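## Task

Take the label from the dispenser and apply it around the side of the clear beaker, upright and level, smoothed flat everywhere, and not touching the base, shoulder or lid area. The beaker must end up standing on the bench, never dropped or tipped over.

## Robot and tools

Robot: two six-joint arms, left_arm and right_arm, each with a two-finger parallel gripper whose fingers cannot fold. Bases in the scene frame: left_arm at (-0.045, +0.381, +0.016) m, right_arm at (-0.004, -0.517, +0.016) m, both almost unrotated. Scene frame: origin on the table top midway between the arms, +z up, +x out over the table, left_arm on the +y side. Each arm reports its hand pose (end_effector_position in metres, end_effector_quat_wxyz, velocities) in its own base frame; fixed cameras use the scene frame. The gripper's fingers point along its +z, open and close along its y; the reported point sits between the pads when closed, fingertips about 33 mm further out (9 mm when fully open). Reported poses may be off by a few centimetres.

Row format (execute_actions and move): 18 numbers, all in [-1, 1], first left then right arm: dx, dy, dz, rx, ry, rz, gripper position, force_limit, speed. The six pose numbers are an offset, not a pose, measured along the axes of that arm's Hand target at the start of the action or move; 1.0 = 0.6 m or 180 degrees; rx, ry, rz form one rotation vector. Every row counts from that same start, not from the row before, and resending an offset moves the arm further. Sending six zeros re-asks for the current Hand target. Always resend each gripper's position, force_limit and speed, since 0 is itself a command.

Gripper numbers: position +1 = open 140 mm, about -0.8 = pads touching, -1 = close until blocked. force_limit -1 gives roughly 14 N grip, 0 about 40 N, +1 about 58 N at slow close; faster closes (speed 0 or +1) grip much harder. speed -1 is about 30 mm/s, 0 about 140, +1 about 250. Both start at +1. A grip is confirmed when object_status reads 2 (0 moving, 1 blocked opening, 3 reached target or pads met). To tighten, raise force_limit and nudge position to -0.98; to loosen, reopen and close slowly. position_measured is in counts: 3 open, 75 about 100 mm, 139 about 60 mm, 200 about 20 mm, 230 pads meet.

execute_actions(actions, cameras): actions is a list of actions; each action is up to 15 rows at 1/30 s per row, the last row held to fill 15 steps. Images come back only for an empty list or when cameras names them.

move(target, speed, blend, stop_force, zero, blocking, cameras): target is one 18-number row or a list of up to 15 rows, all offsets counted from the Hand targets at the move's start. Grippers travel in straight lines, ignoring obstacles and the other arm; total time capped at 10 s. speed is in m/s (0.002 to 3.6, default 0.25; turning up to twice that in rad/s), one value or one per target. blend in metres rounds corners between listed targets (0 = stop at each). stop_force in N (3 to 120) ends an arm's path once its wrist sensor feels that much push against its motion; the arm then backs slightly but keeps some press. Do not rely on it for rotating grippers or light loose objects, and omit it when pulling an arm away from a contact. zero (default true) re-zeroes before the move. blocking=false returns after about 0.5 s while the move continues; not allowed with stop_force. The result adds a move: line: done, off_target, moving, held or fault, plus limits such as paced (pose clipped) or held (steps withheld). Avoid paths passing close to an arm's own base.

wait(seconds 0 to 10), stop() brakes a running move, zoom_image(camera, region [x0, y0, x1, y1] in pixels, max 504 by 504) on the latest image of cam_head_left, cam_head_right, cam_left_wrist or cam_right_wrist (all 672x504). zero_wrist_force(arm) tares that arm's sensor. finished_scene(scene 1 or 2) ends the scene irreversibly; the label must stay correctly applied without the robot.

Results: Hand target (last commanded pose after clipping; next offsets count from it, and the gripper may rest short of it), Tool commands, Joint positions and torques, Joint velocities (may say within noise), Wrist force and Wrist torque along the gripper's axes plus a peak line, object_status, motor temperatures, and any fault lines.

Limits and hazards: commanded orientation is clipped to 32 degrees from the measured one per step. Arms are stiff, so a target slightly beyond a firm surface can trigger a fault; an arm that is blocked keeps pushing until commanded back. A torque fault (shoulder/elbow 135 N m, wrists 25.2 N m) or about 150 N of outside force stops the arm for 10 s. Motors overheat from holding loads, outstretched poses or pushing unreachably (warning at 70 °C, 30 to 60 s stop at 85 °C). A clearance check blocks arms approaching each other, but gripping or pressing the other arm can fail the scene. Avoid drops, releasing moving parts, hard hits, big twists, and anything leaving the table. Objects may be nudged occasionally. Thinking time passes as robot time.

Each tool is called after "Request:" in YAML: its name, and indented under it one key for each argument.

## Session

Request:
execute_actions:
  actions: []

Request:
zoom_image:
  camera: "cam_head_left"
  region: [180, 110, 460, 320]

Request:
zoom_image:
  camera: "cam_head_right"
  region: [180, 110, 460, 320]

Scene clock: 0.00 s.
left_arm: end_effector_position=(+0.6163, +0.6842, +0.2492) position_measured=3 object_status=3 end_effector_quat_wxyz=(-0.497, +0.650, +0.280, +0.502) | right_arm: end_effector_position=(+0.6621, +0.3150, +0.3181) position_measured=3 object_status=3 end_effector_quat_wxyz=(+0.015, +0.983, -0.132, +0.125)
Joint positions: left_arm=[0.459 -0.65 1.408 -3.898 -0.842 3.513] | right_arm=[0.32 -1.145 1.02 -1.659 -1.708 3.714]
Joint velocities: within noise
Joint torques (N m): no reading
Motor temperatures (°C): left_arm=[30 30 31 37 35 38] | right_arm=[29 31 35 38 36 35]
Wrist force (N): no reading
Wrist torque (N m): no reading
Wrist force, peak (N): no reading
Hand target: left_arm +0.6163, +0.6842, +0.2492; -0.497, +0.650, +0.280, +0.502 | right_arm +0.6621, +0.3150, +0.3181; +0.015, +0.983, -0.132, +0.125
Tool commands: left_gripper/position=+1.0 left_gripper/force_limit=+1.0 left_gripper/speed=+1.0 right_gripper/position=+1.0 right_gripper/force_limit=+1.0 right_gripper/speed=+1.0
camera_calibration:
cam_left_wrist: T_world_to_cam=[[0.864005, -0.342966, -0.368605, -0.199714], [-0.449692, -0.196411, -0.871321, 0.628059], [0.226435, 0.918584, -0.323929, -0.543542], [0, 0, 0, 1]] pos_world=[0.578064, 0.554152, 0.297556]
cam_right_wrist: T_world_to_cam=[[-0.243693, -0.969693, 0.0175762, 0.463577], [-0.965673, 0.244284, 0.088328, 0.540975], [-0.0899447, 0.0045521, -0.995936, 0.524598], [0, 0, 0, 1]] pos_world=[0.68256, 0.314988, 0.466535]

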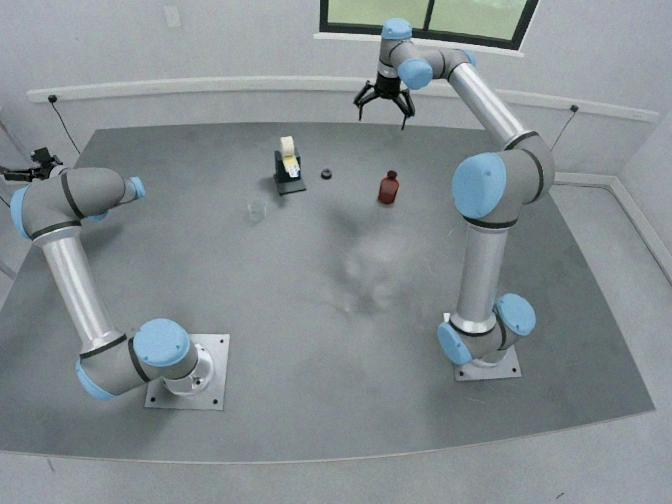

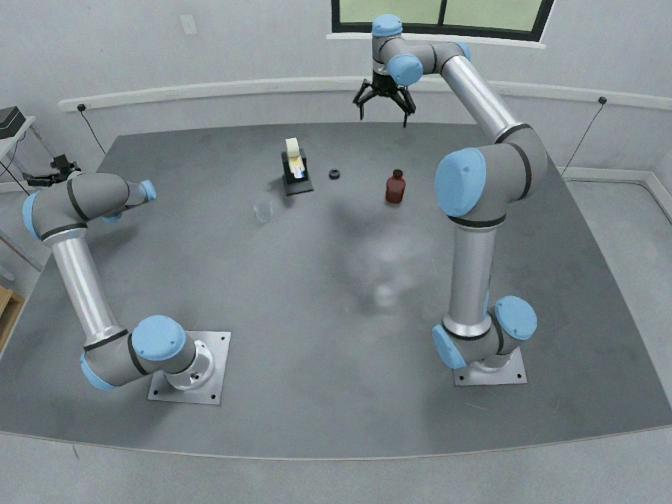

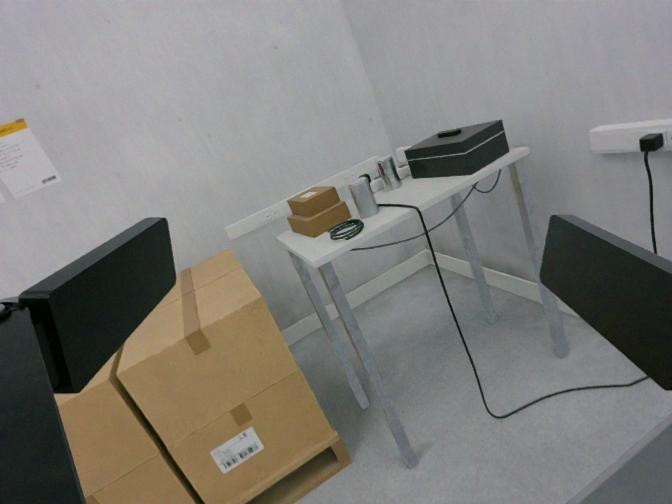

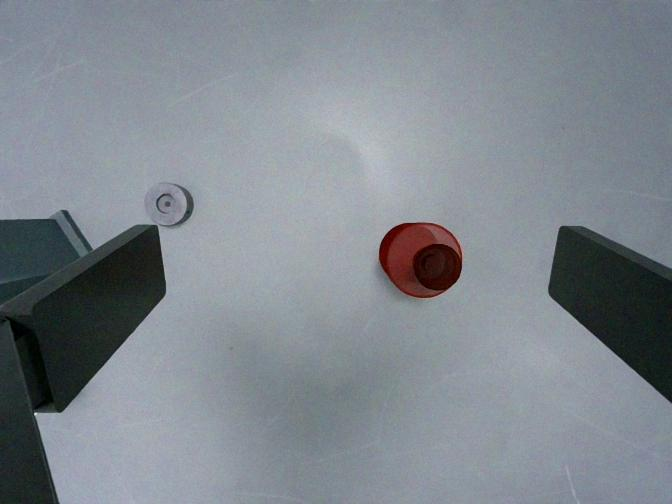

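Scaled by 1.800 from the camera's 672x504 image, which has a finer 960x720 frame.

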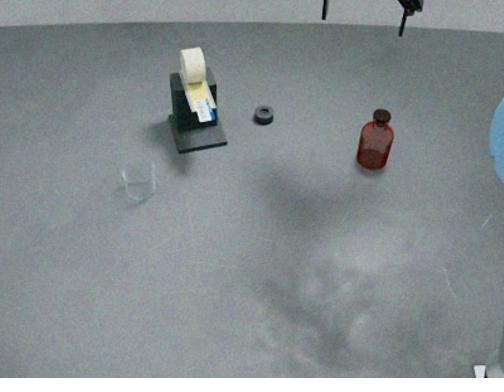

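Scaled by 1.800 from the camera's 672x504 image, which has a finer 960x720 frame.

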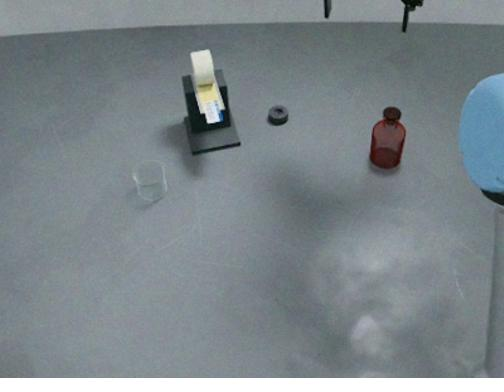

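Request:
move:
  target: [0.1138,0.2647,-0.7848,-0.609,-0.003,0.567,0.4,0,-1, -0.3243,0.5025,-0.034,0.0035,-0.0804,-0.0372,0,-1,-1]
  speed: 0.35
  cameras: ["cam_head_left"]

Scene clock: 254.33 s.
left_arm: end_effector_position=(+0.6006, +0.1828, +0.2556) position_measured=78 object_status=3 end_effector_quat_wxyz=(+0.000, +0.707, -0.707, +0.000) | right_arm: end_effector_position=(+0.3958, +0.0754, +0.2884) position_measured=129 object_status=3 end_effector_quat_wxyz=(+0.001, +0.997, -0.075, +0.000)
Joint positions: left_arm=[0.081 -1.28 1.288 -1.578 -1.571 4.794] | right_arm=[-0.148 -1.834 1.766 -1.503 -1.572 3.144]
Joint torques (N m): left_arm=[-11.19 -31.41 -39.64 -0.76 1.35 1.66] | right_arm=[-12.34 -24.37 -14.99 -0.4 1.95 -2.67]
Wrist force (N): left_arm=[-2.8 0.4 0.5] | right_arm=[-0.7 0.5 -0.2]
Wrist torque (N m): left_arm=[-0.31 -0.23 -0.05] | right_arm=[0.09 0.01 0.04]
Wrist force, peak (N): left_arm=[-3.0 0.3 0.4] | right_arm=[-0.3 0.8 -0.8]
Hand target: left_arm +0.6006, +0.1828, +0.2556; +0.000, +0.707, -0.707, +0.000 | right_arm +0.3958, +0.0754, +0.2884; +0.001, +0.997, -0.075, +0.000
Off the commanded pose: left_arm 0.000 m, 0 deg | right_arm 0.000 m, 0 deg.
move: done
Images, in order (width x height): cam_head_left 672x504.

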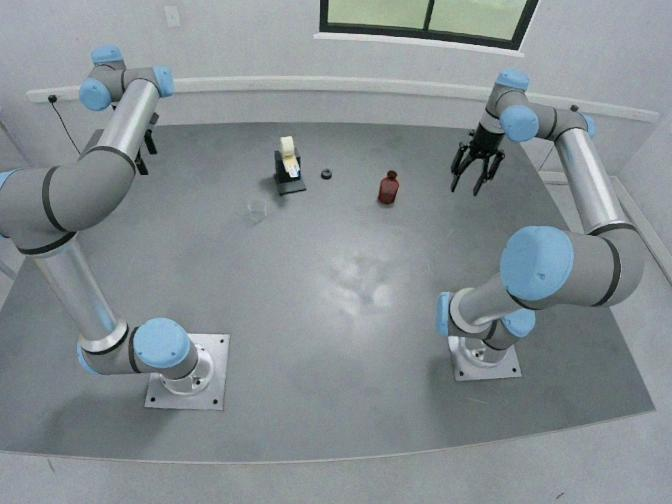

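Request:
move:
  target:
    - [0.3,0.01,-0.0073,0,0,0,0.4,0,-1, 0,-0.4558,-0.1867,0.2655,0.2655,-0.4472,0,-1,-1]
    - [0.557,0.0183,-0.0073,0,0,0,0.4,0,-1, 0,-0.4558,-0.6867,0.4988,0.4988,-0.296,0,-1,-1]
  speed: 0.35
  blend: 0.03
  cameras: ["cam_head_left", "cam_left_wrist", "cam_right_wrist"]

Request:
zoom_image:
  camera: "cam_left_wrist"
  region: [200, 50, 500, 275]

Scene clock: 280.63 s.
left_arm: end_effector_position=(+0.5894, -0.1514, +0.2599) position_measured=78 object_status=3 end_effector_quat_wxyz=(+0.000, +0.707, -0.707, +0.000) | right_arm: end_effector_position=(+0.4368, +0.3462, +0.7001) position_measured=129 object_status=3 end_effector_quat_wxyz=(+0.561, -0.387, -0.333, -0.652)
Joint positions: left_arm=[-0.472 -1.328 1.338 -1.58 -1.571 4.241] | right_arm=[-0.147 -1.835 1.888 -1.619 0.499 1.564]
Joint torques (N m): left_arm=[-11.53 -28.02 -39.01 -0.78 1.44 -1.12] | right_arm=[11.1 -1.81 -33.65 -5.45 3.98 2.56]
Wrist force (N): left_arm=[-2.9 0.4 0.5] | right_arm=[0.5 -2.9 2.7]
Wrist torque (N m): left_arm=[-0.32 -0.24 0.13] | right_arm=[-0.61 0.45 0.00]
Wrist force, peak (N): left_arm=[-3.5 0.3 0.5] | right_arm=[1.5 -3.3 2.8]
Hand target: left_arm +0.5894, -0.1514, +0.2599; +0.000, +0.707, -0.707, +0.000 | right_arm +0.4368, +0.3462, +0.7001; +0.561, -0.387, -0.333, -0.652
Off the commanded pose: left_arm 0.000 m, 0 deg | right_arm 0.000 m, 0 deg.
move: done
camera_calibration:
cam_left_wrist: T_world_to_cam=[[-0.999976, 0.00521499, -0.00461259, 0.597557], [0.00327659, 0.937074, 0.349115, 0.0485467], [0.00614297, 0.349091, -0.937069, 0.436541], [0, 0, 0, 1]] pos_world=[0.594702, -0.201001, 0.394877]
cam_right_wrist: T_world_to_cam=[[0.984608, -0.1741, 0.0153933, -0.378254], [0.0423255, 0.15206, -0.987465, 0.626813], [0.169576, 0.972917, 0.157089, -0.371139], [0, 0, 0, 1]] pos_world=[0.408838, 0.19992, 0.68308]
Images, in order (width x height): cam_head_left 672x504, cam_left_wrist 672x504, cam_right_wrist 672x504.

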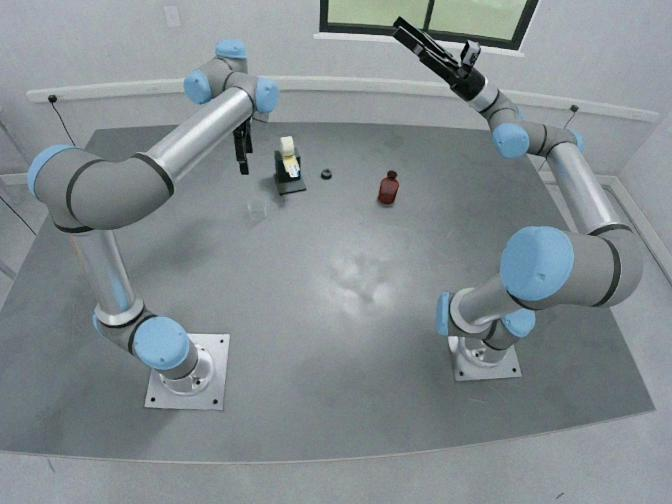

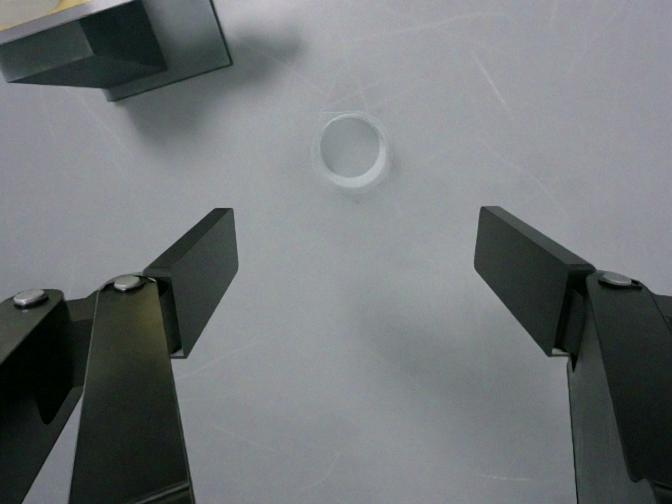

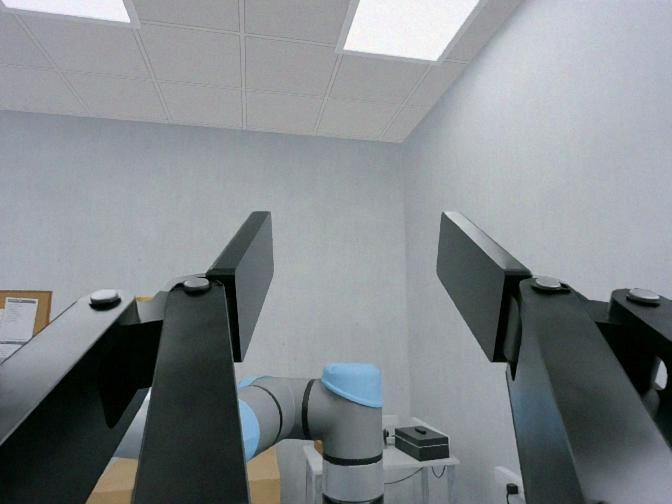

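Scaled by 1.680 from the camera's 672x504 image, which has a finer 960x720 frame.

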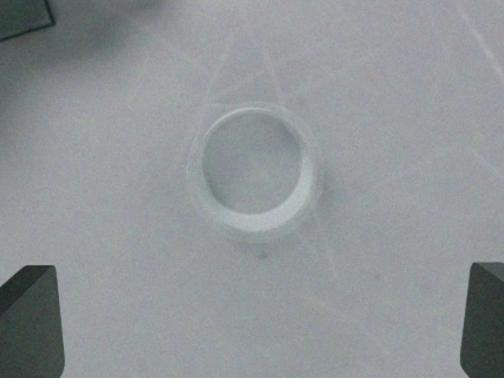

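Request:
move:
  target:
    - [0,0,0,0,0,0,0.4,0,-1, -0.3208,0.2045,-0.2827,-0.3034,0.0751,0.3994,0,-1,-1]
    - [0,0,0,0,0,0,0.4,0,-1, -0.909,-0.0852,-0.3218,-0.422,0.2293,0.2949,0,-1,-1]
  speed: 0.35
  blend: 0.03

Request:
move:
  target: [0,0,0,0,0,0,0.4,0,-1, -0.1193,0.0173,0.1725,0,-0.2667,0,0,-1,-1]
  speed: 0.25
  cameras: ["cam_head_left", "cam_right_wrist"]

Request:
zoom_image:
  camera: "cam_right_wrist"
  region: [200, 50, 500, 275]

Scene clock: 314.63 s.
left_arm: end_effector_position=(+0.5894, -0.1514, +0.2599) position_measured=78 object_status=3 end_effector_quat_wxyz=(+0.000, +0.707, -0.707, +0.000) | right_arm: end_effector_position=(+0.3999, +0.4441, +0.1288) position_measured=129 object_status=3 end_effector_quat_wxyz=(+0.499, -0.500, +0.500, -0.501)
Joint positions: left_arm=[-0.472 -1.328 1.338 -1.58 -1.571 4.241] | right_arm=[1.075 -1.094 2.012 -0.917 2.648 1.571]
Joint torques (N m): left_arm=[-9.87 -28.28 -39.56 -0.74 1.34 -1.25] | right_arm=[11.57 -24.59 -22.49 -3.79 2.01 -2.77]
Wrist force (N): left_arm=[-2.9 0.5 0.6] | right_arm=[0.3 -3.9 1.9]
Wrist torque (N m): left_arm=[-0.28 -0.22 0.13] | right_arm=[-0.26 -0.10 0.22]
Wrist force, peak (N): left_arm=[-3.1 0.5 0.7] | right_arm=[2.4 -5.8 2.2]
Hand target: left_arm +0.5894, -0.1514, +0.2599; +0.000, +0.707, -0.707, +0.000 | right_arm +0.4000, +0.4441, +0.1288; +0.499, -0.500, +0.500, -0.501
Off the commanded pose: left_arm 0.000 m, 0 deg | right_arm 0.000 m, 0 deg.
move: done

Scene clock: 317.00 s.
left_arm: end_effector_position=(+0.5894, -0.1514, +0.2599) position_measured=78 object_status=3 end_effector_quat_wxyz=(+0.000, +0.707, -0.707, +0.000) | right_arm: end_effector_position=(+0.5036, +0.5155, +0.1183) position_measured=129 object_status=3 end_effector_quat_wxyz=(+0.660, -0.660, +0.254, -0.254)
Joint positions: left_arm=[-0.472 -1.328 1.338 -1.58 -1.571 4.241] | right_arm=[0.436 -1.141 2.145 -1.003 1.171 1.57]
Joint torques (N m): left_arm=[-10.28 -27.53 -38.84 -0.85 1.41 -1.23] | right_arm=[-11.91 -22.01 -22.7 0.22 -2.38 -1.56]
Wrist force (N): left_arm=[-2.9 0.5 0.6] | right_arm=[0.4 -4.0 1.9]
Wrist torque (N m): left_arm=[-0.30 -0.23 0.13] | right_arm=[-0.28 -0.14 0.24]
Wrist force, peak (N): left_arm=[-3.1 0.5 0.8] | right_arm=[0.5 -4.4 1.9]
Hand target: left_arm +0.5894, -0.1514, +0.2599; +0.000, +0.707, -0.707, +0.000 | right_arm +0.5036, +0.5155, +0.1183; +0.660, -0.660, +0.254, -0.254
Off the commanded pose: left_arm 0.000 m, 0 deg | right_arm 0.000 m, 0 deg.
move: done
camera_calibration:
cam_right_wrist: T_world_to_cam=[[0.00899815, -0.0282968, -0.999559, 0.1306], [-0.923348, 0.383487, -0.0191683, 0.27626], [0.38386, 0.923113, -0.0226771, -0.516753], [0, 0, 0, 1]] pos_world=[0.45227, 0.374774, 0.124119]
Images, in order (width x height): cam_head_left 672x504, cam_right_wrist 672x504.

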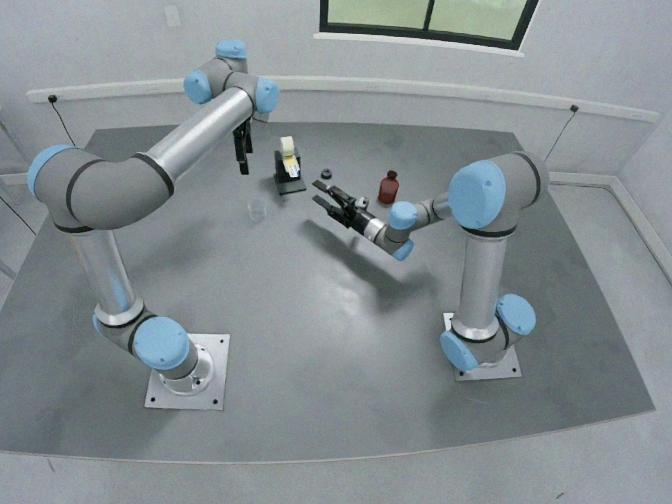

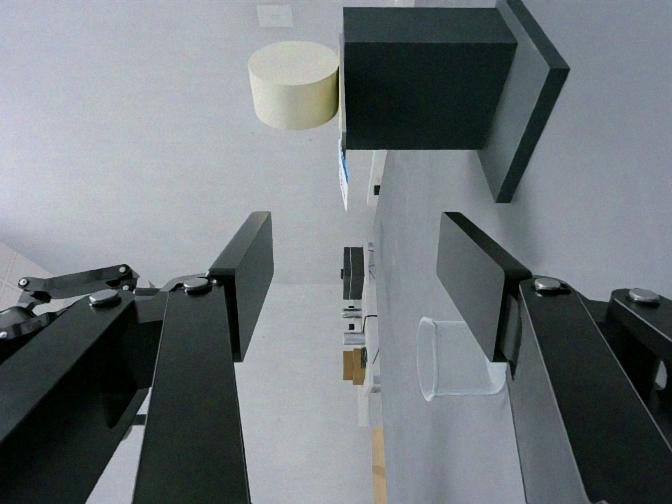

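Scaled by 1.680 from the camera's 672x504 image, which has a finer 960x720 frame.

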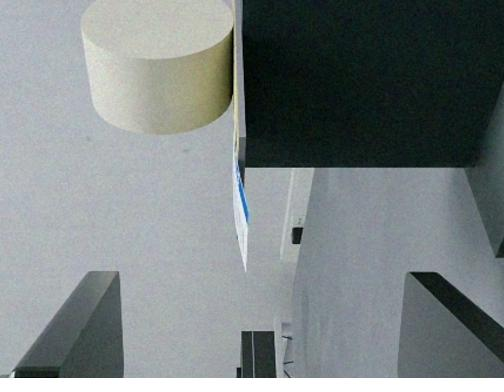

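Request:
zoom_image:
  camera: "cam_right_wrist"
  region: [300, 50, 420, 230]

Request:
zoom_image:
  camera: "cam_right_wrist"
  region: [390, 280, 530, 440]

Request:
zoom_image:
  camera: "cam_head_left"
  region: [230, 110, 350, 230]

Scaled by 2.800 from the camera's 672x504 image, which has a finer 960x720 frame.

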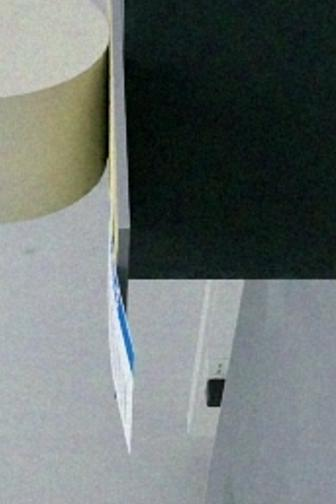

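Scaled by 3.150 from the camera's 672x504 image, which has a finer 960x720 frame.

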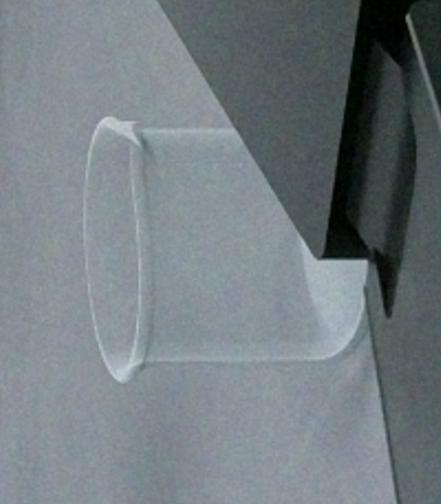

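Scaled by 4.200 from the camera's 672x504 image, which has a finer 960x720 frame.

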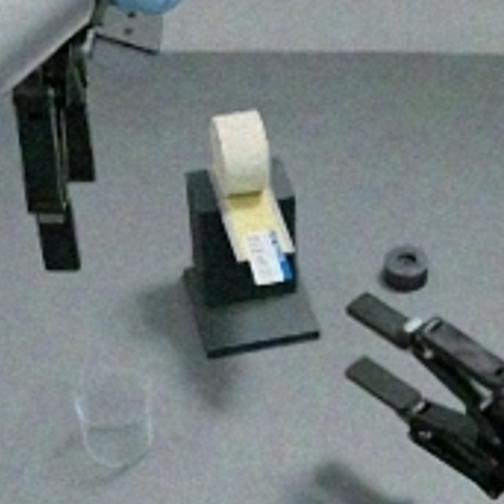

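Request:
move:
  target: [0,0,0,0,0,0,0.4,0,-1, 0,0,0.1667,0,0,0,0,-1,-1]
  speed: 0.15
  cameras: ["cam_right_wrist", "cam_left_wrist"]

Request:
zoom_image:
  camera: "cam_right_wrist"
  region: [240, 50, 480, 290]

Scene clock: 469.23 s.
left_arm: end_effector_position=(+0.5894, -0.1514, +0.2599) position_measured=78 object_status=3 end_effector_quat_wxyz=(+0.000, +0.707, -0.707, +0.000) | right_arm: end_effector_position=(+0.5706, +0.5897, +0.1183) position_measured=129 object_status=3 end_effector_quat_wxyz=(+0.660, -0.660, +0.254, -0.254)
Joint positions: left_arm=[-0.472 -1.328 1.338 -1.58 -1.571 4.241] | right_arm=[0.516 -0.981 1.842 -0.861 1.251 1.57]
Joint torques (N m): left_arm=[-10.5 -28.47 -38.33 -0.92 1.32 -1.13] | right_arm=[11.06 -31.46 -25.54 0.3 1.9 -2.73]
Wrist force (N): left_arm=[-2.7 0.5 0.6] | right_arm=[0.6 -3.8 1.6]
Wrist torque (N m): left_arm=[-0.29 -0.26 0.13] | right_arm=[-0.23 -0.17 0.21]
Wrist force, peak (N): left_arm=[-3.1 0.6 0.5] | right_arm=[0.7 -3.9 2.8]
Hand target: left_arm +0.5894, -0.1514, +0.2599; +0.000, +0.707, -0.707, +0.000 | right_arm +0.5706, +0.5897, +0.1183; +0.660, -0.660, +0.254, -0.254
Off the commanded pose: left_arm 0.000 m, 0 deg | right_arm 0.000 m, 0 deg.
move: done
camera_calibration:
cam_left_wrist: T_world_to_cam=[[-0.999976, 0.00521499, -0.00461259, 0.597557], [0.00327659, 0.937074, 0.349115, 0.0485467], [0.00614297, 0.349091, -0.937069, 0.436541], [0, 0, 0, 1]] pos_world=[0.594702, -0.201001, 0.394877]
cam_right_wrist: T_world_to_cam=[[0.00900004, -0.028296, -0.999559, 0.132092], [-0.923383, 0.383402, -0.0191677, 0.309765], [0.383775, 0.923148, -0.0226774, -0.610846], [0, 0, 0, 1]] pos_world=[0.51927, 0.448874, 0.124119]
Images, in order (width x height): cam_left_wrist 672x504, cam_right_wrist 672x504.

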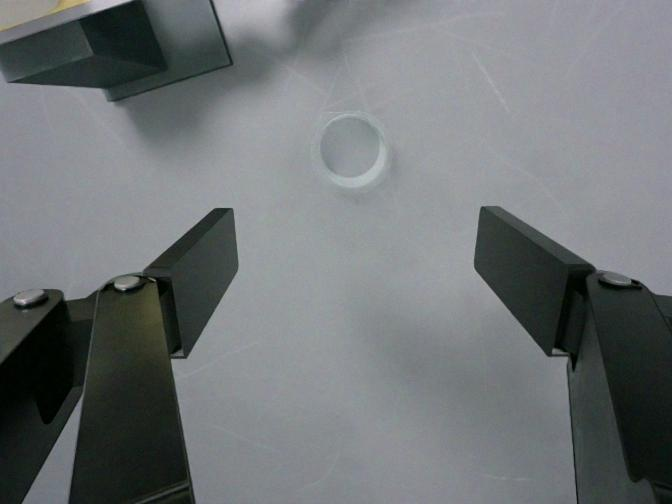

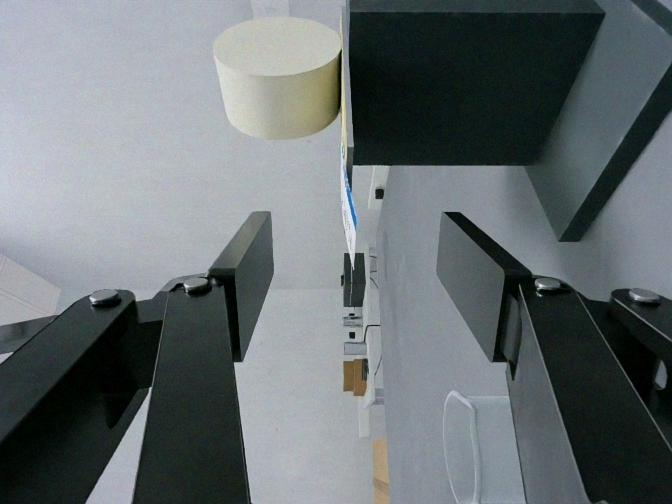

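Scaled by 2.100 from the camera's 672x504 image, which has a finer 960x720 frame.

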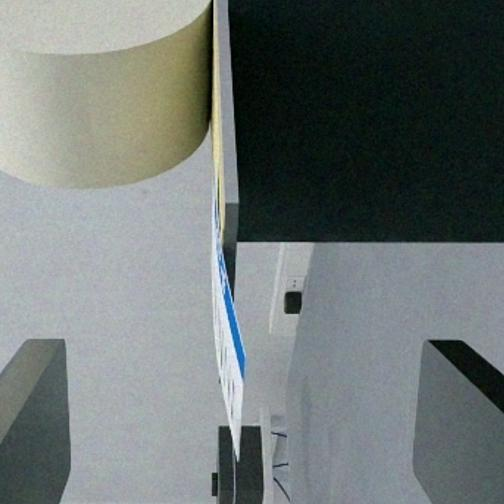

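Request:
move:
  target:
    - [0,0,0,0,0,0,0.4,0,-1, 0,-0.0033,0,0,0,0,0,-1,-1]
    - [0,0,0,0,0,0,0.4,0,-1, 0,-0.0033,0,0,0,0,-1,-1,-1]
  speed: 0.05

Request:
wait:
  seconds: 1
  cameras: ["cam_right_wrist"]

Request:
zoom_image:
  camera: "cam_right_wrist"
  region: [270, 100, 450, 320]

Scene clock: 496.30 s.
left_arm: end_effector_position=(+0.5894, -0.1514, +0.2599) position_measured=78 object_status=3 end_effector_quat_wxyz=(+0.000, +0.707, -0.707, +0.000) | right_arm: end_effector_position=(+0.5706, +0.5897, +0.1202) position_measured=230 object_status=3 end_effector_quat_wxyz=(+0.660, -0.660, +0.254, -0.254)
Joint positions: left_arm=[-0.472 -1.328 1.338 -1.58 -1.571 4.241] | right_arm=[0.516 -0.984 1.841 -0.856 1.251 1.57]
Joint torques (N m): left_arm=[-9.66 -28.82 -37.49 -0.82 1.42 -1.03] | right_arm=[11.85 -53.61 -25.05 0.18 1.8 -2.69]
Wrist force (N): left_arm=[-2.9 0.5 0.6] | right_arm=[0.4 -3.7 1.7]
Wrist torque (N m): left_arm=[-0.28 -0.23 0.13] | right_arm=[-0.23 -0.14 0.21]
Wrist force, peak (N): left_arm=[-3.1 0.5 0.8] | right_arm=[0.5 -4.3 1.8]
Hand target: left_arm +0.5894, -0.1514, +0.2599; +0.000, +0.707, -0.707, +0.000 | right_arm +0.5706, +0.5897, +0.1202; +0.660, -0.660, +0.254, -0.254
Off the commanded pose: left_arm 0.000 m, 0 deg | right_arm 0.000 m, 0 deg.
move: done

Scene clock: 497.30 s.
left_arm: end_effector_position=(+0.5894, -0.1514, +0.2599) position_measured=78 object_status=3 end_effector_quat_wxyz=(+0.000, +0.707, -0.707, +0.000) | right_arm: end_effector_position=(+0.5706, +0.5897, +0.1202) position_measured=230 object_status=3 end_effector_quat_wxyz=(+0.660, -0.660, +0.254, -0.254)
Joint positions: left_arm=[-0.472 -1.328 1.338 -1.58 -1.571 4.241] | right_arm=[0.516 -0.984 1.841 -0.856 1.251 1.57]
Joint torques (N m): left_arm=[-10.67 -29.25 -37.77 -1 1.5 -0.95] | right_arm=[11.31 -53.93 -25.09 0.06 1.84 -2.66]
Wrist force (N): left_arm=[-3.0 0.4 0.6] | right_arm=[0.6 -3.6 1.6]
Wrist torque (N m): left_arm=[-0.31 -0.21 0.12] | right_arm=[-0.19 -0.17 0.21]
Wrist force, peak (N): left_arm=[-3.0 0.7 0.8] | right_arm=[0.6 -4.1 1.9]
Hand target: left_arm +0.5894, -0.1514, +0.2599; +0.000, +0.707, -0.707, +0.000 | right_arm +0.5706, +0.5897, +0.1202; +0.660, -0.660, +0.254, -0.254
Tool commands: left_gripper/position=+0.4 left_gripper/force_limit=+0.0 left_gripper/speed=-1.0 right_gripper/position=-1.0 right_gripper/force_limit=-1.0 right_gripper/speed=-1.0
Off the commanded pose: left_arm 0.000 m, 0 deg | right_arm 0.000 m, 0 deg.
wait: 1.00 s; at rest by 0.17 s
camera_calibration:
cam_right_wrist: T_world_to_cam=[[0.00909204, -0.0283351, -0.999557, 0.134063], [-0.923381, 0.3834, -0.0192676, 0.30987], [0.383776, 0.923148, -0.0226782, -0.610931], [0, 0, 0, 1]] pos_world=[0.519371, 0.448974, 0.126119]
Images, in order (width x height): cam_right_wrist 672x504.

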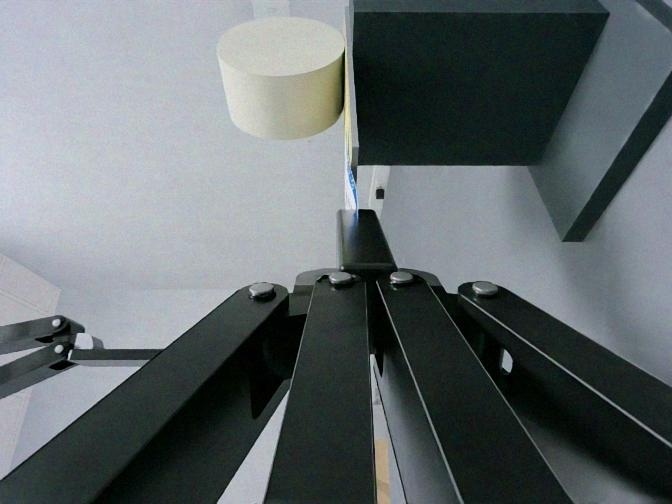

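Scaled by 2.291 from the camera's 672x504 image, which has a finer 960x720 frame.

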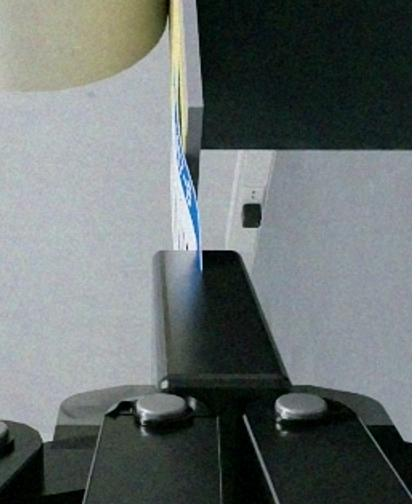

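Request:
move:
  target:
    - [0,0,0,0,0,0,0.4,0,-1, 0.0041,-0.0405,0.0071,-0.1083,0,0.0625,-1,-1,-1]
    - [0,0,0,0,0,0,0.4,0,-1, 0.0155,-0.0747,0.0269,-0.2165,0,0.125,-1,-1,-1]
    - [0,0,0,0,0,0,0.4,0,-1, 0.0155,-0.1247,0.0269,-0.2165,0,0.125,-1,-1,-1]
  speed: [0.12,0.12,0.04]
  blend: 0.004
  cameras: ["cam_right_wrist"]

Request:
zoom_image:
  camera: "cam_right_wrist"
  region: [240, 50, 480, 290]

Scene clock: 532.50 s.
left_arm: end_effector_position=(+0.5894, -0.1514, +0.2599) position_measured=78 object_status=3 end_effector_quat_wxyz=(+0.000, +0.707, -0.707, +0.000) | right_arm: end_effector_position=(+0.5884, +0.5955, +0.1950) position_measured=230 object_status=3 end_effector_quat_wxyz=(-0.439, +0.780, -0.445, +0.024)
Joint positions: left_arm=[-0.472 -1.328 1.338 -1.58 -1.571 4.241] | right_arm=[0.483 -0.914 1.013 0.628 1.172 1.701]
Joint torques (N m): left_arm=[-10.41 -28.29 -38.13 -0.91 1.33 -1.06] | right_arm=[-12.01 -60.68 -30.29 2.66 -2.72 -2.59]
Wrist force (N): left_arm=[-2.8 0.4 0.6] | right_arm=[0.1 -1.7 0.4]
Wrist torque (N m): left_arm=[-0.30 -0.24 0.13] | right_arm=[-0.01 -0.35 0.11]
Wrist force, peak (N): left_arm=[-3.2 0.4 0.6] | right_arm=[0.4 -4.3 1.5]
Hand target: left_arm +0.5894, -0.1514, +0.2599; +0.000, +0.707, -0.707, +0.000 | right_arm +0.5884, +0.5955, +0.1951; -0.439, +0.780, -0.445, +0.024
Off the commanded pose: left_arm 0.000 m, 0 deg | right_arm 0.000 m, 0 deg.
move: done
camera_calibration:
cam_right_wrist: T_world_to_cam=[[-0.663531, -0.245331, -0.706781, 0.676701], [-0.724131, 0.448047, 0.524298, 0.0636838], [0.188044, 0.85969, -0.474945, -0.380209], [0, 0, 0, 1]] pos_world=[0.566624, 0.464344, 0.264312]
Images, in order (width x height): cam_right_wrist 672x504.

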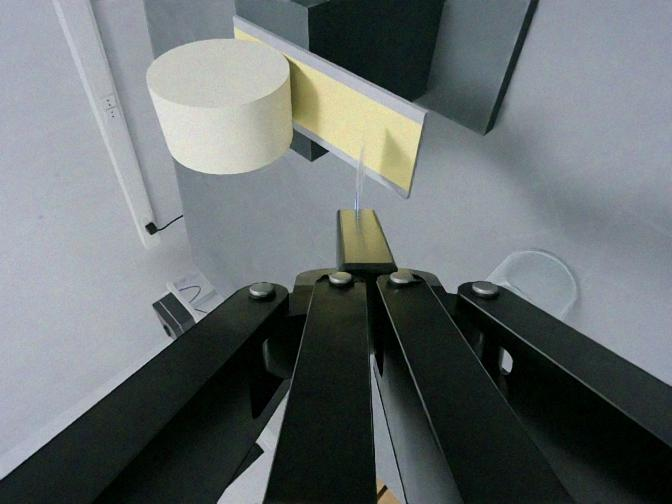

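Scaled by 2.100 from the camera's 672x504 image, which has a finer 960x720 frame.

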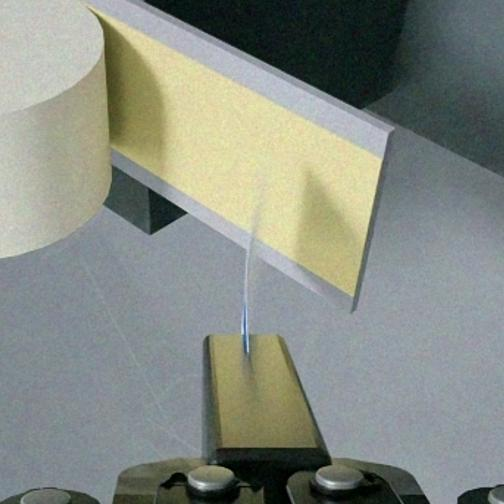

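Request:
move:
  target: [0,0,0,0,0,0,0.4,0,-1, -0.0647,-0.0117,-0.1123,0,0,0,-1,-1,-1]
  speed: 0.06
  cameras: ["cam_right_wrist", "cam_head_left"]

Request:
zoom_image:
  camera: "cam_head_left"
  region: [240, 110, 380, 240]

Request:
zoom_image:
  camera: "cam_right_wrist"
  region: [240, 50, 480, 290]

Scene clock: 553.80 s.
left_arm: end_effector_position=(+0.5894, -0.1514, +0.2599) position_measured=78 object_status=3 end_effector_quat_wxyz=(+0.000, +0.707, -0.707, +0.000) | right_arm: end_effector_position=(+0.5409, +0.5801, +0.2550) position_measured=230 object_status=3 end_effector_quat_wxyz=(-0.439, +0.780, -0.445, +0.024)
Joint positions: left_arm=[-0.472 -1.328 1.338 -1.58 -1.571 4.241] | right_arm=[0.499 -1.053 1.082 0.694 1.183 1.712]
Joint torques (N m): left_arm=[-10.01 -29.18 -36.87 -1.03 1.52 -0.91] | right_arm=[11.98 -56.03 -11.92 2.45 1.36 2.46]
Wrist force (N): left_arm=[-2.9 0.4 0.6] | right_arm=[-0.1 -2.1 0.4]
Wrist torque (N m): left_arm=[-0.30 -0.21 0.13] | right_arm=[-0.09 -0.31 0.06]
Wrist force, peak (N): left_arm=[-3.2 0.5 0.8] | right_arm=[0.0 -2.3 0.5]
Hand target: left_arm +0.5894, -0.1514, +0.2599; +0.000, +0.707, -0.707, +0.000 | right_arm +0.5408, +0.5801, +0.2550; -0.439, +0.780, -0.445, +0.024
Off the commanded pose: left_arm 0.000 m, 0 deg | right_arm 0.000 m, 0 deg.
move: done
camera_calibration:
cam_right_wrist: T_world_to_cam=[[-0.663531, -0.245331, -0.706781, 0.683742], [-0.724131, 0.448047, 0.524298, 0.00478208], [0.188044, 0.85969, -0.474945, -0.329589], [0, 0, 0, 1]] pos_world=[0.519124, 0.448944, 0.324212]
Images, in order (width x height): cam_head_left 672x504, cam_right_wrist 672x504.

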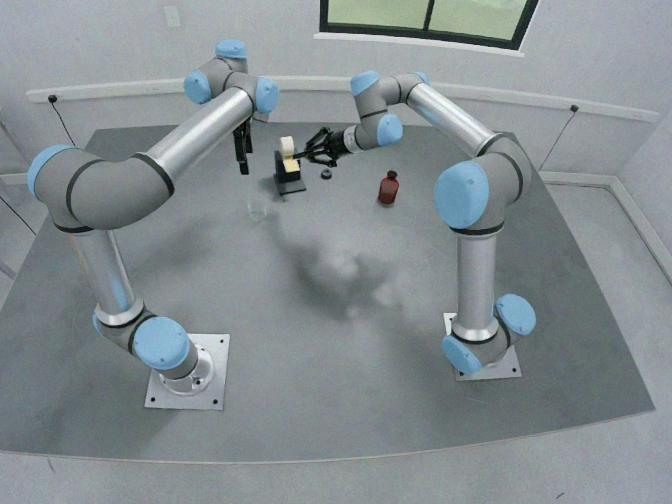

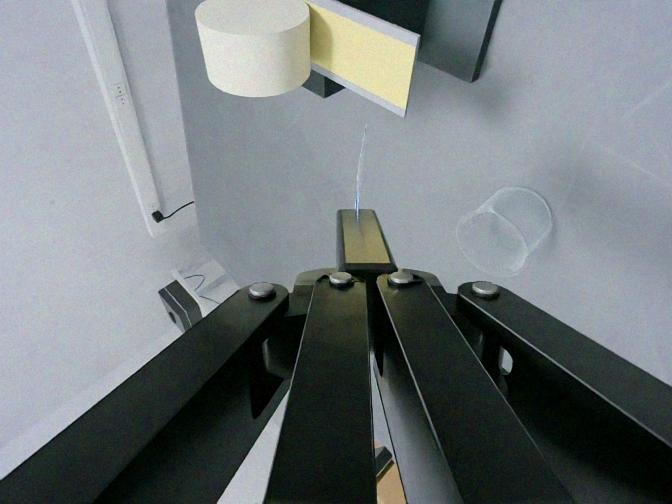

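Scaled by 3.600 from the camera's 672x504 image, which has a finer 960x720 frame.

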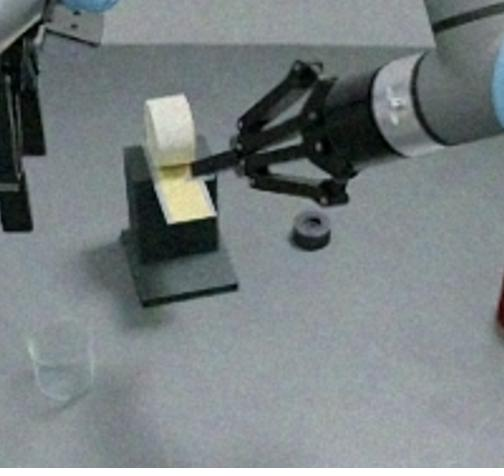

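Scaled by 2.100 from the camera's 672x504 image, which has a finer 960x720 frame.

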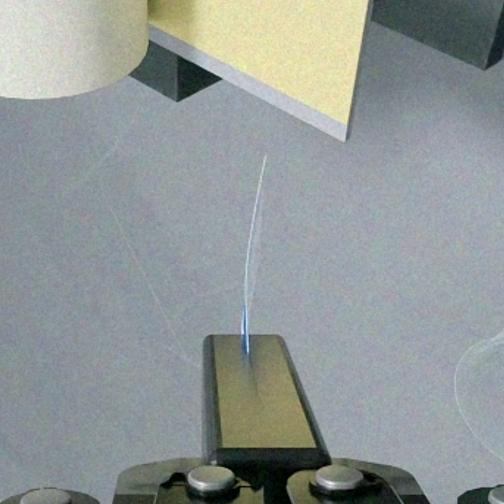

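Request:
move:
  target: [0,0,0,0,0,0,0.4,0,-1, -0.0911,0.2055,0.0194,0.1456,-0.1346,-0.732,-1,-1,-1]
  speed: 0.25
  cameras: ["cam_right_wrist", "cam_left_wrist", "cam_head_left"]

Request:
zoom_image:
  camera: "cam_head_left"
  region: [220, 130, 360, 260]

Scene clock: 631.20 s.
left_arm: end_effector_position=(+0.5894, -0.1514, +0.2599) position_measured=78 object_status=3 end_effector_quat_wxyz=(+0.000, +0.707, -0.707, +0.000) | right_arm: end_effector_position=(+0.4299, +0.6001, +0.1800) position_measured=230 object_status=3 end_effector_quat_wxyz=(-0.353, +0.614, +0.611, +0.354)
Joint positions: left_arm=[-0.472 -1.328 1.338 -1.58 -1.571 4.241] | right_arm=[0.408 -0.984 1.307 0.644 0.653 -0.853]
Joint torques (N m): left_arm=[-8.36 -29.12 -36.51 -1.02 1.44 -0.88] | right_arm=[11.44 -34.15 -28.28 3.71 0.04 -2.59]
Wrist force (N): left_arm=[-2.7 0.4 0.6] | right_arm=[1.3 -1.0 0.9]
Wrist torque (N m): left_arm=[-0.30 -0.26 0.12] | right_arm=[-0.20 0.15 0.06]
Wrist force, peak (N): left_arm=[-3.1 0.5 0.8] | right_arm=[1.5 -2.9 1.7]
Hand target: left_arm +0.5894, -0.1514, +0.2599; +0.000, +0.707, -0.707, +0.000 | right_arm +0.4299, +0.6001, +0.1800; -0.353, +0.614, +0.611, +0.354
Off the commanded pose: left_arm 0.000 m, 0 deg | right_arm 0.000 m, 0 deg.
move: done
camera_calibration:
cam_left_wrist: T_world_to_cam=[[-0.999976, 0.00521499, -0.00461259, 0.597557], [0.00327659, 0.937074, 0.349115, 0.0485467], [0.00614297, 0.349091, -0.937069, 0.436541], [0, 0, 0, 1]] pos_world=[0.594702, -0.201001, 0.394877]
cam_right_wrist: T_world_to_cam=[[0.999615, -0.00318937, 0.027571, -0.430424], [0.0154649, -0.760877, -0.648712, 0.573372], [0.0230471, 0.648889, -0.760534, -0.112638], [0, 0, 0, 1]] pos_world=[0.423987, 0.507982, 0.298156]
Images, in order (width x height): cam_head_left 672x504, cam_left_wrist 672x504, cam_right_wrist 672x504.

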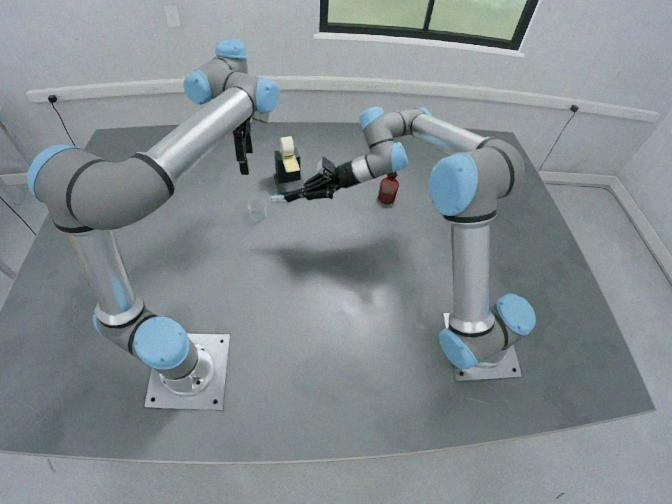

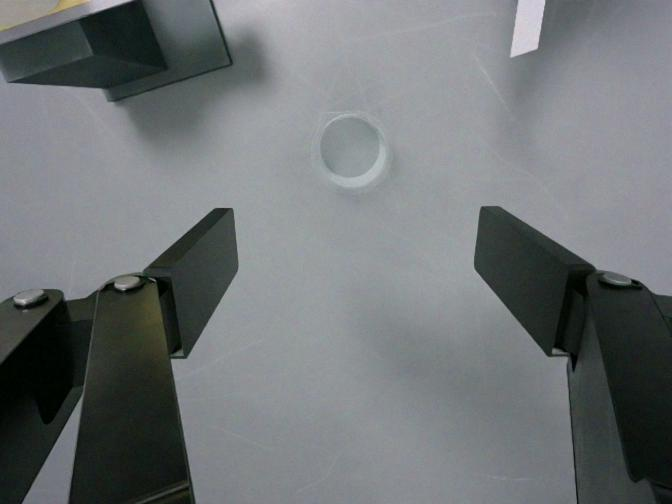

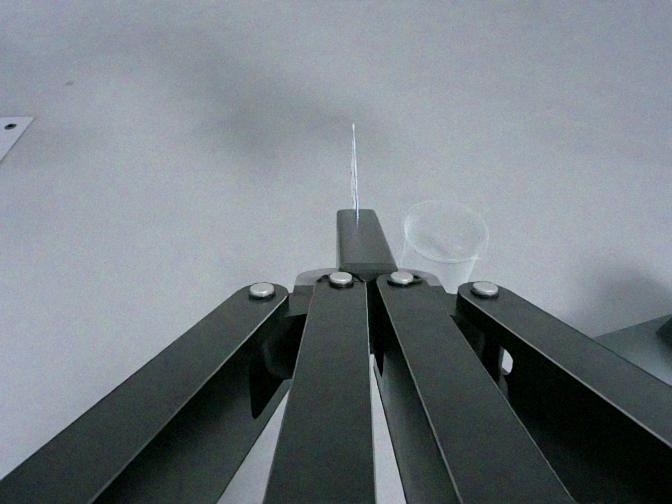

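Scaled by 3.600 from the camera's 672x504 image, which has a finer 960x720 frame.

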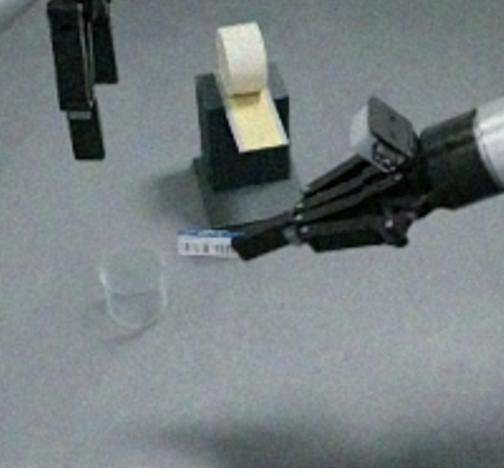

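Request:
move:
  target: [0,0,0,0,0,0,0.4,0,-1, -0.1037,0.01,0.2202,0,0,0,-1,-1,-1]
  speed: 0.15
  cameras: ["cam_right_wrist", "cam_left_wrist"]

Request:
zoom_image:
  camera: "cam_left_wrist"
  region: [270, 60, 510, 240]

Request:
zoom_image:
  camera: "cam_right_wrist"
  region: [300, 60, 500, 260]

Scene clock: 677.13 s.
left_arm: end_effector_position=(+0.5894, -0.1514, +0.2599) position_measured=78 object_status=3 end_effector_quat_wxyz=(+0.000, +0.707, -0.707, +0.000) | right_arm: end_effector_position=(+0.4360, +0.6833, +0.0601) position_measured=230 object_status=3 end_effector_quat_wxyz=(-0.353, +0.614, +0.611, +0.354)
Joint positions: left_arm=[-0.472 -1.328 1.338 -1.58 -1.571 4.241] | right_arm=[0.536 -0.759 1.216 0.387 0.733 -0.695]
Joint torques (N m): left_arm=[-8.99 -30 -36.06 -1.11 1.38 -0.82] | right_arm=[11.23 -42.06 -27.2 -1.77 0.47 2.66]
Wrist force (N): left_arm=[-2.9 0.4 0.7] | right_arm=[1.1 -0.8 1.4]
Wrist torque (N m): left_arm=[-0.30 -0.23 0.12] | right_arm=[-0.18 0.19 -0.02]
Wrist force, peak (N): left_arm=[-3.1 0.5 0.8] | right_arm=[0.3 -1.1 2.5]
Hand target: left_arm +0.5894, -0.1514, +0.2599; +0.000, +0.707, -0.707, +0.000 | right_arm +0.4360, +0.6834, +0.0601; -0.353, +0.614, +0.611, +0.354
Off the commanded pose: left_arm 0.000 m, 0 deg | right_arm 0.000 m, 0 deg.
move: done
camera_calibration:
cam_left_wrist: T_world_to_cam=[[-0.999976, 0.00521499, -0.00461259, 0.597557], [0.00327659, 0.937074, 0.349115, 0.0485467], [0.00614297, 0.349091, -0.937069, 0.436541], [0, 0, 0, 1]] pos_world=[0.594702, -0.201001, 0.394877]
cam_right_wrist: T_world_to_cam=[[0.999613, -0.00311383, 0.0276365, -0.433005], [0.0155649, -0.760876, -0.648711, 0.558835], [0.0230479, 0.64889, -0.760533, -0.25802], [0, 0, 0, 1]] pos_world=[0.430086, 0.591283, 0.178256]
Images, in order (width x height): cam_left_wrist 672x504, cam_right_wrist 672x504.

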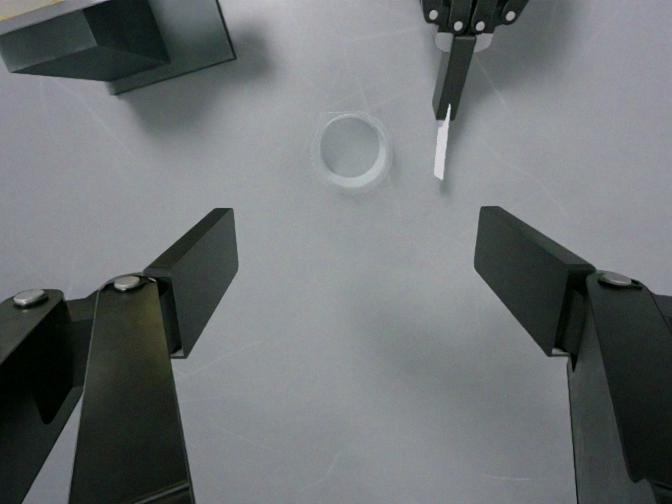

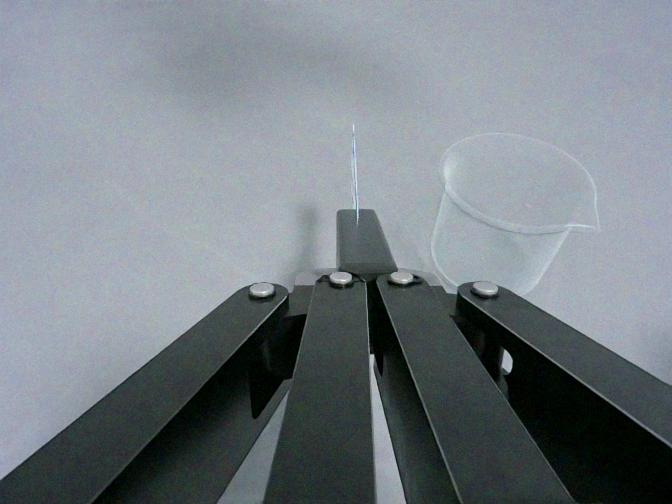

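Scaled by 2.100 from the camera's 672x504 image, which has a finer 960x720 frame.

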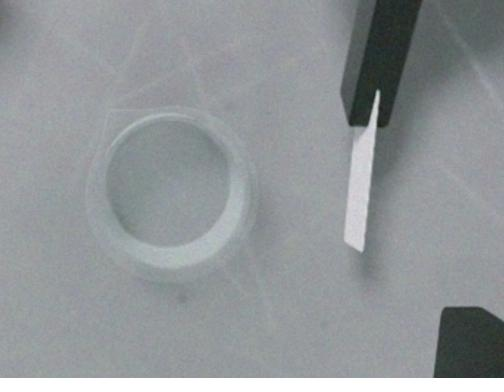

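Scaled by 2.520 from the camera's 672x504 image, which has a finer 960x720 frame.

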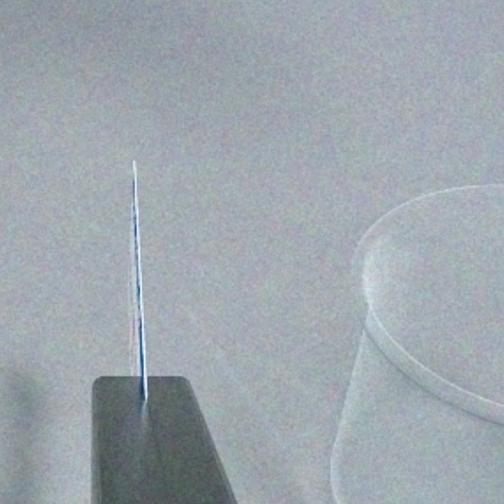

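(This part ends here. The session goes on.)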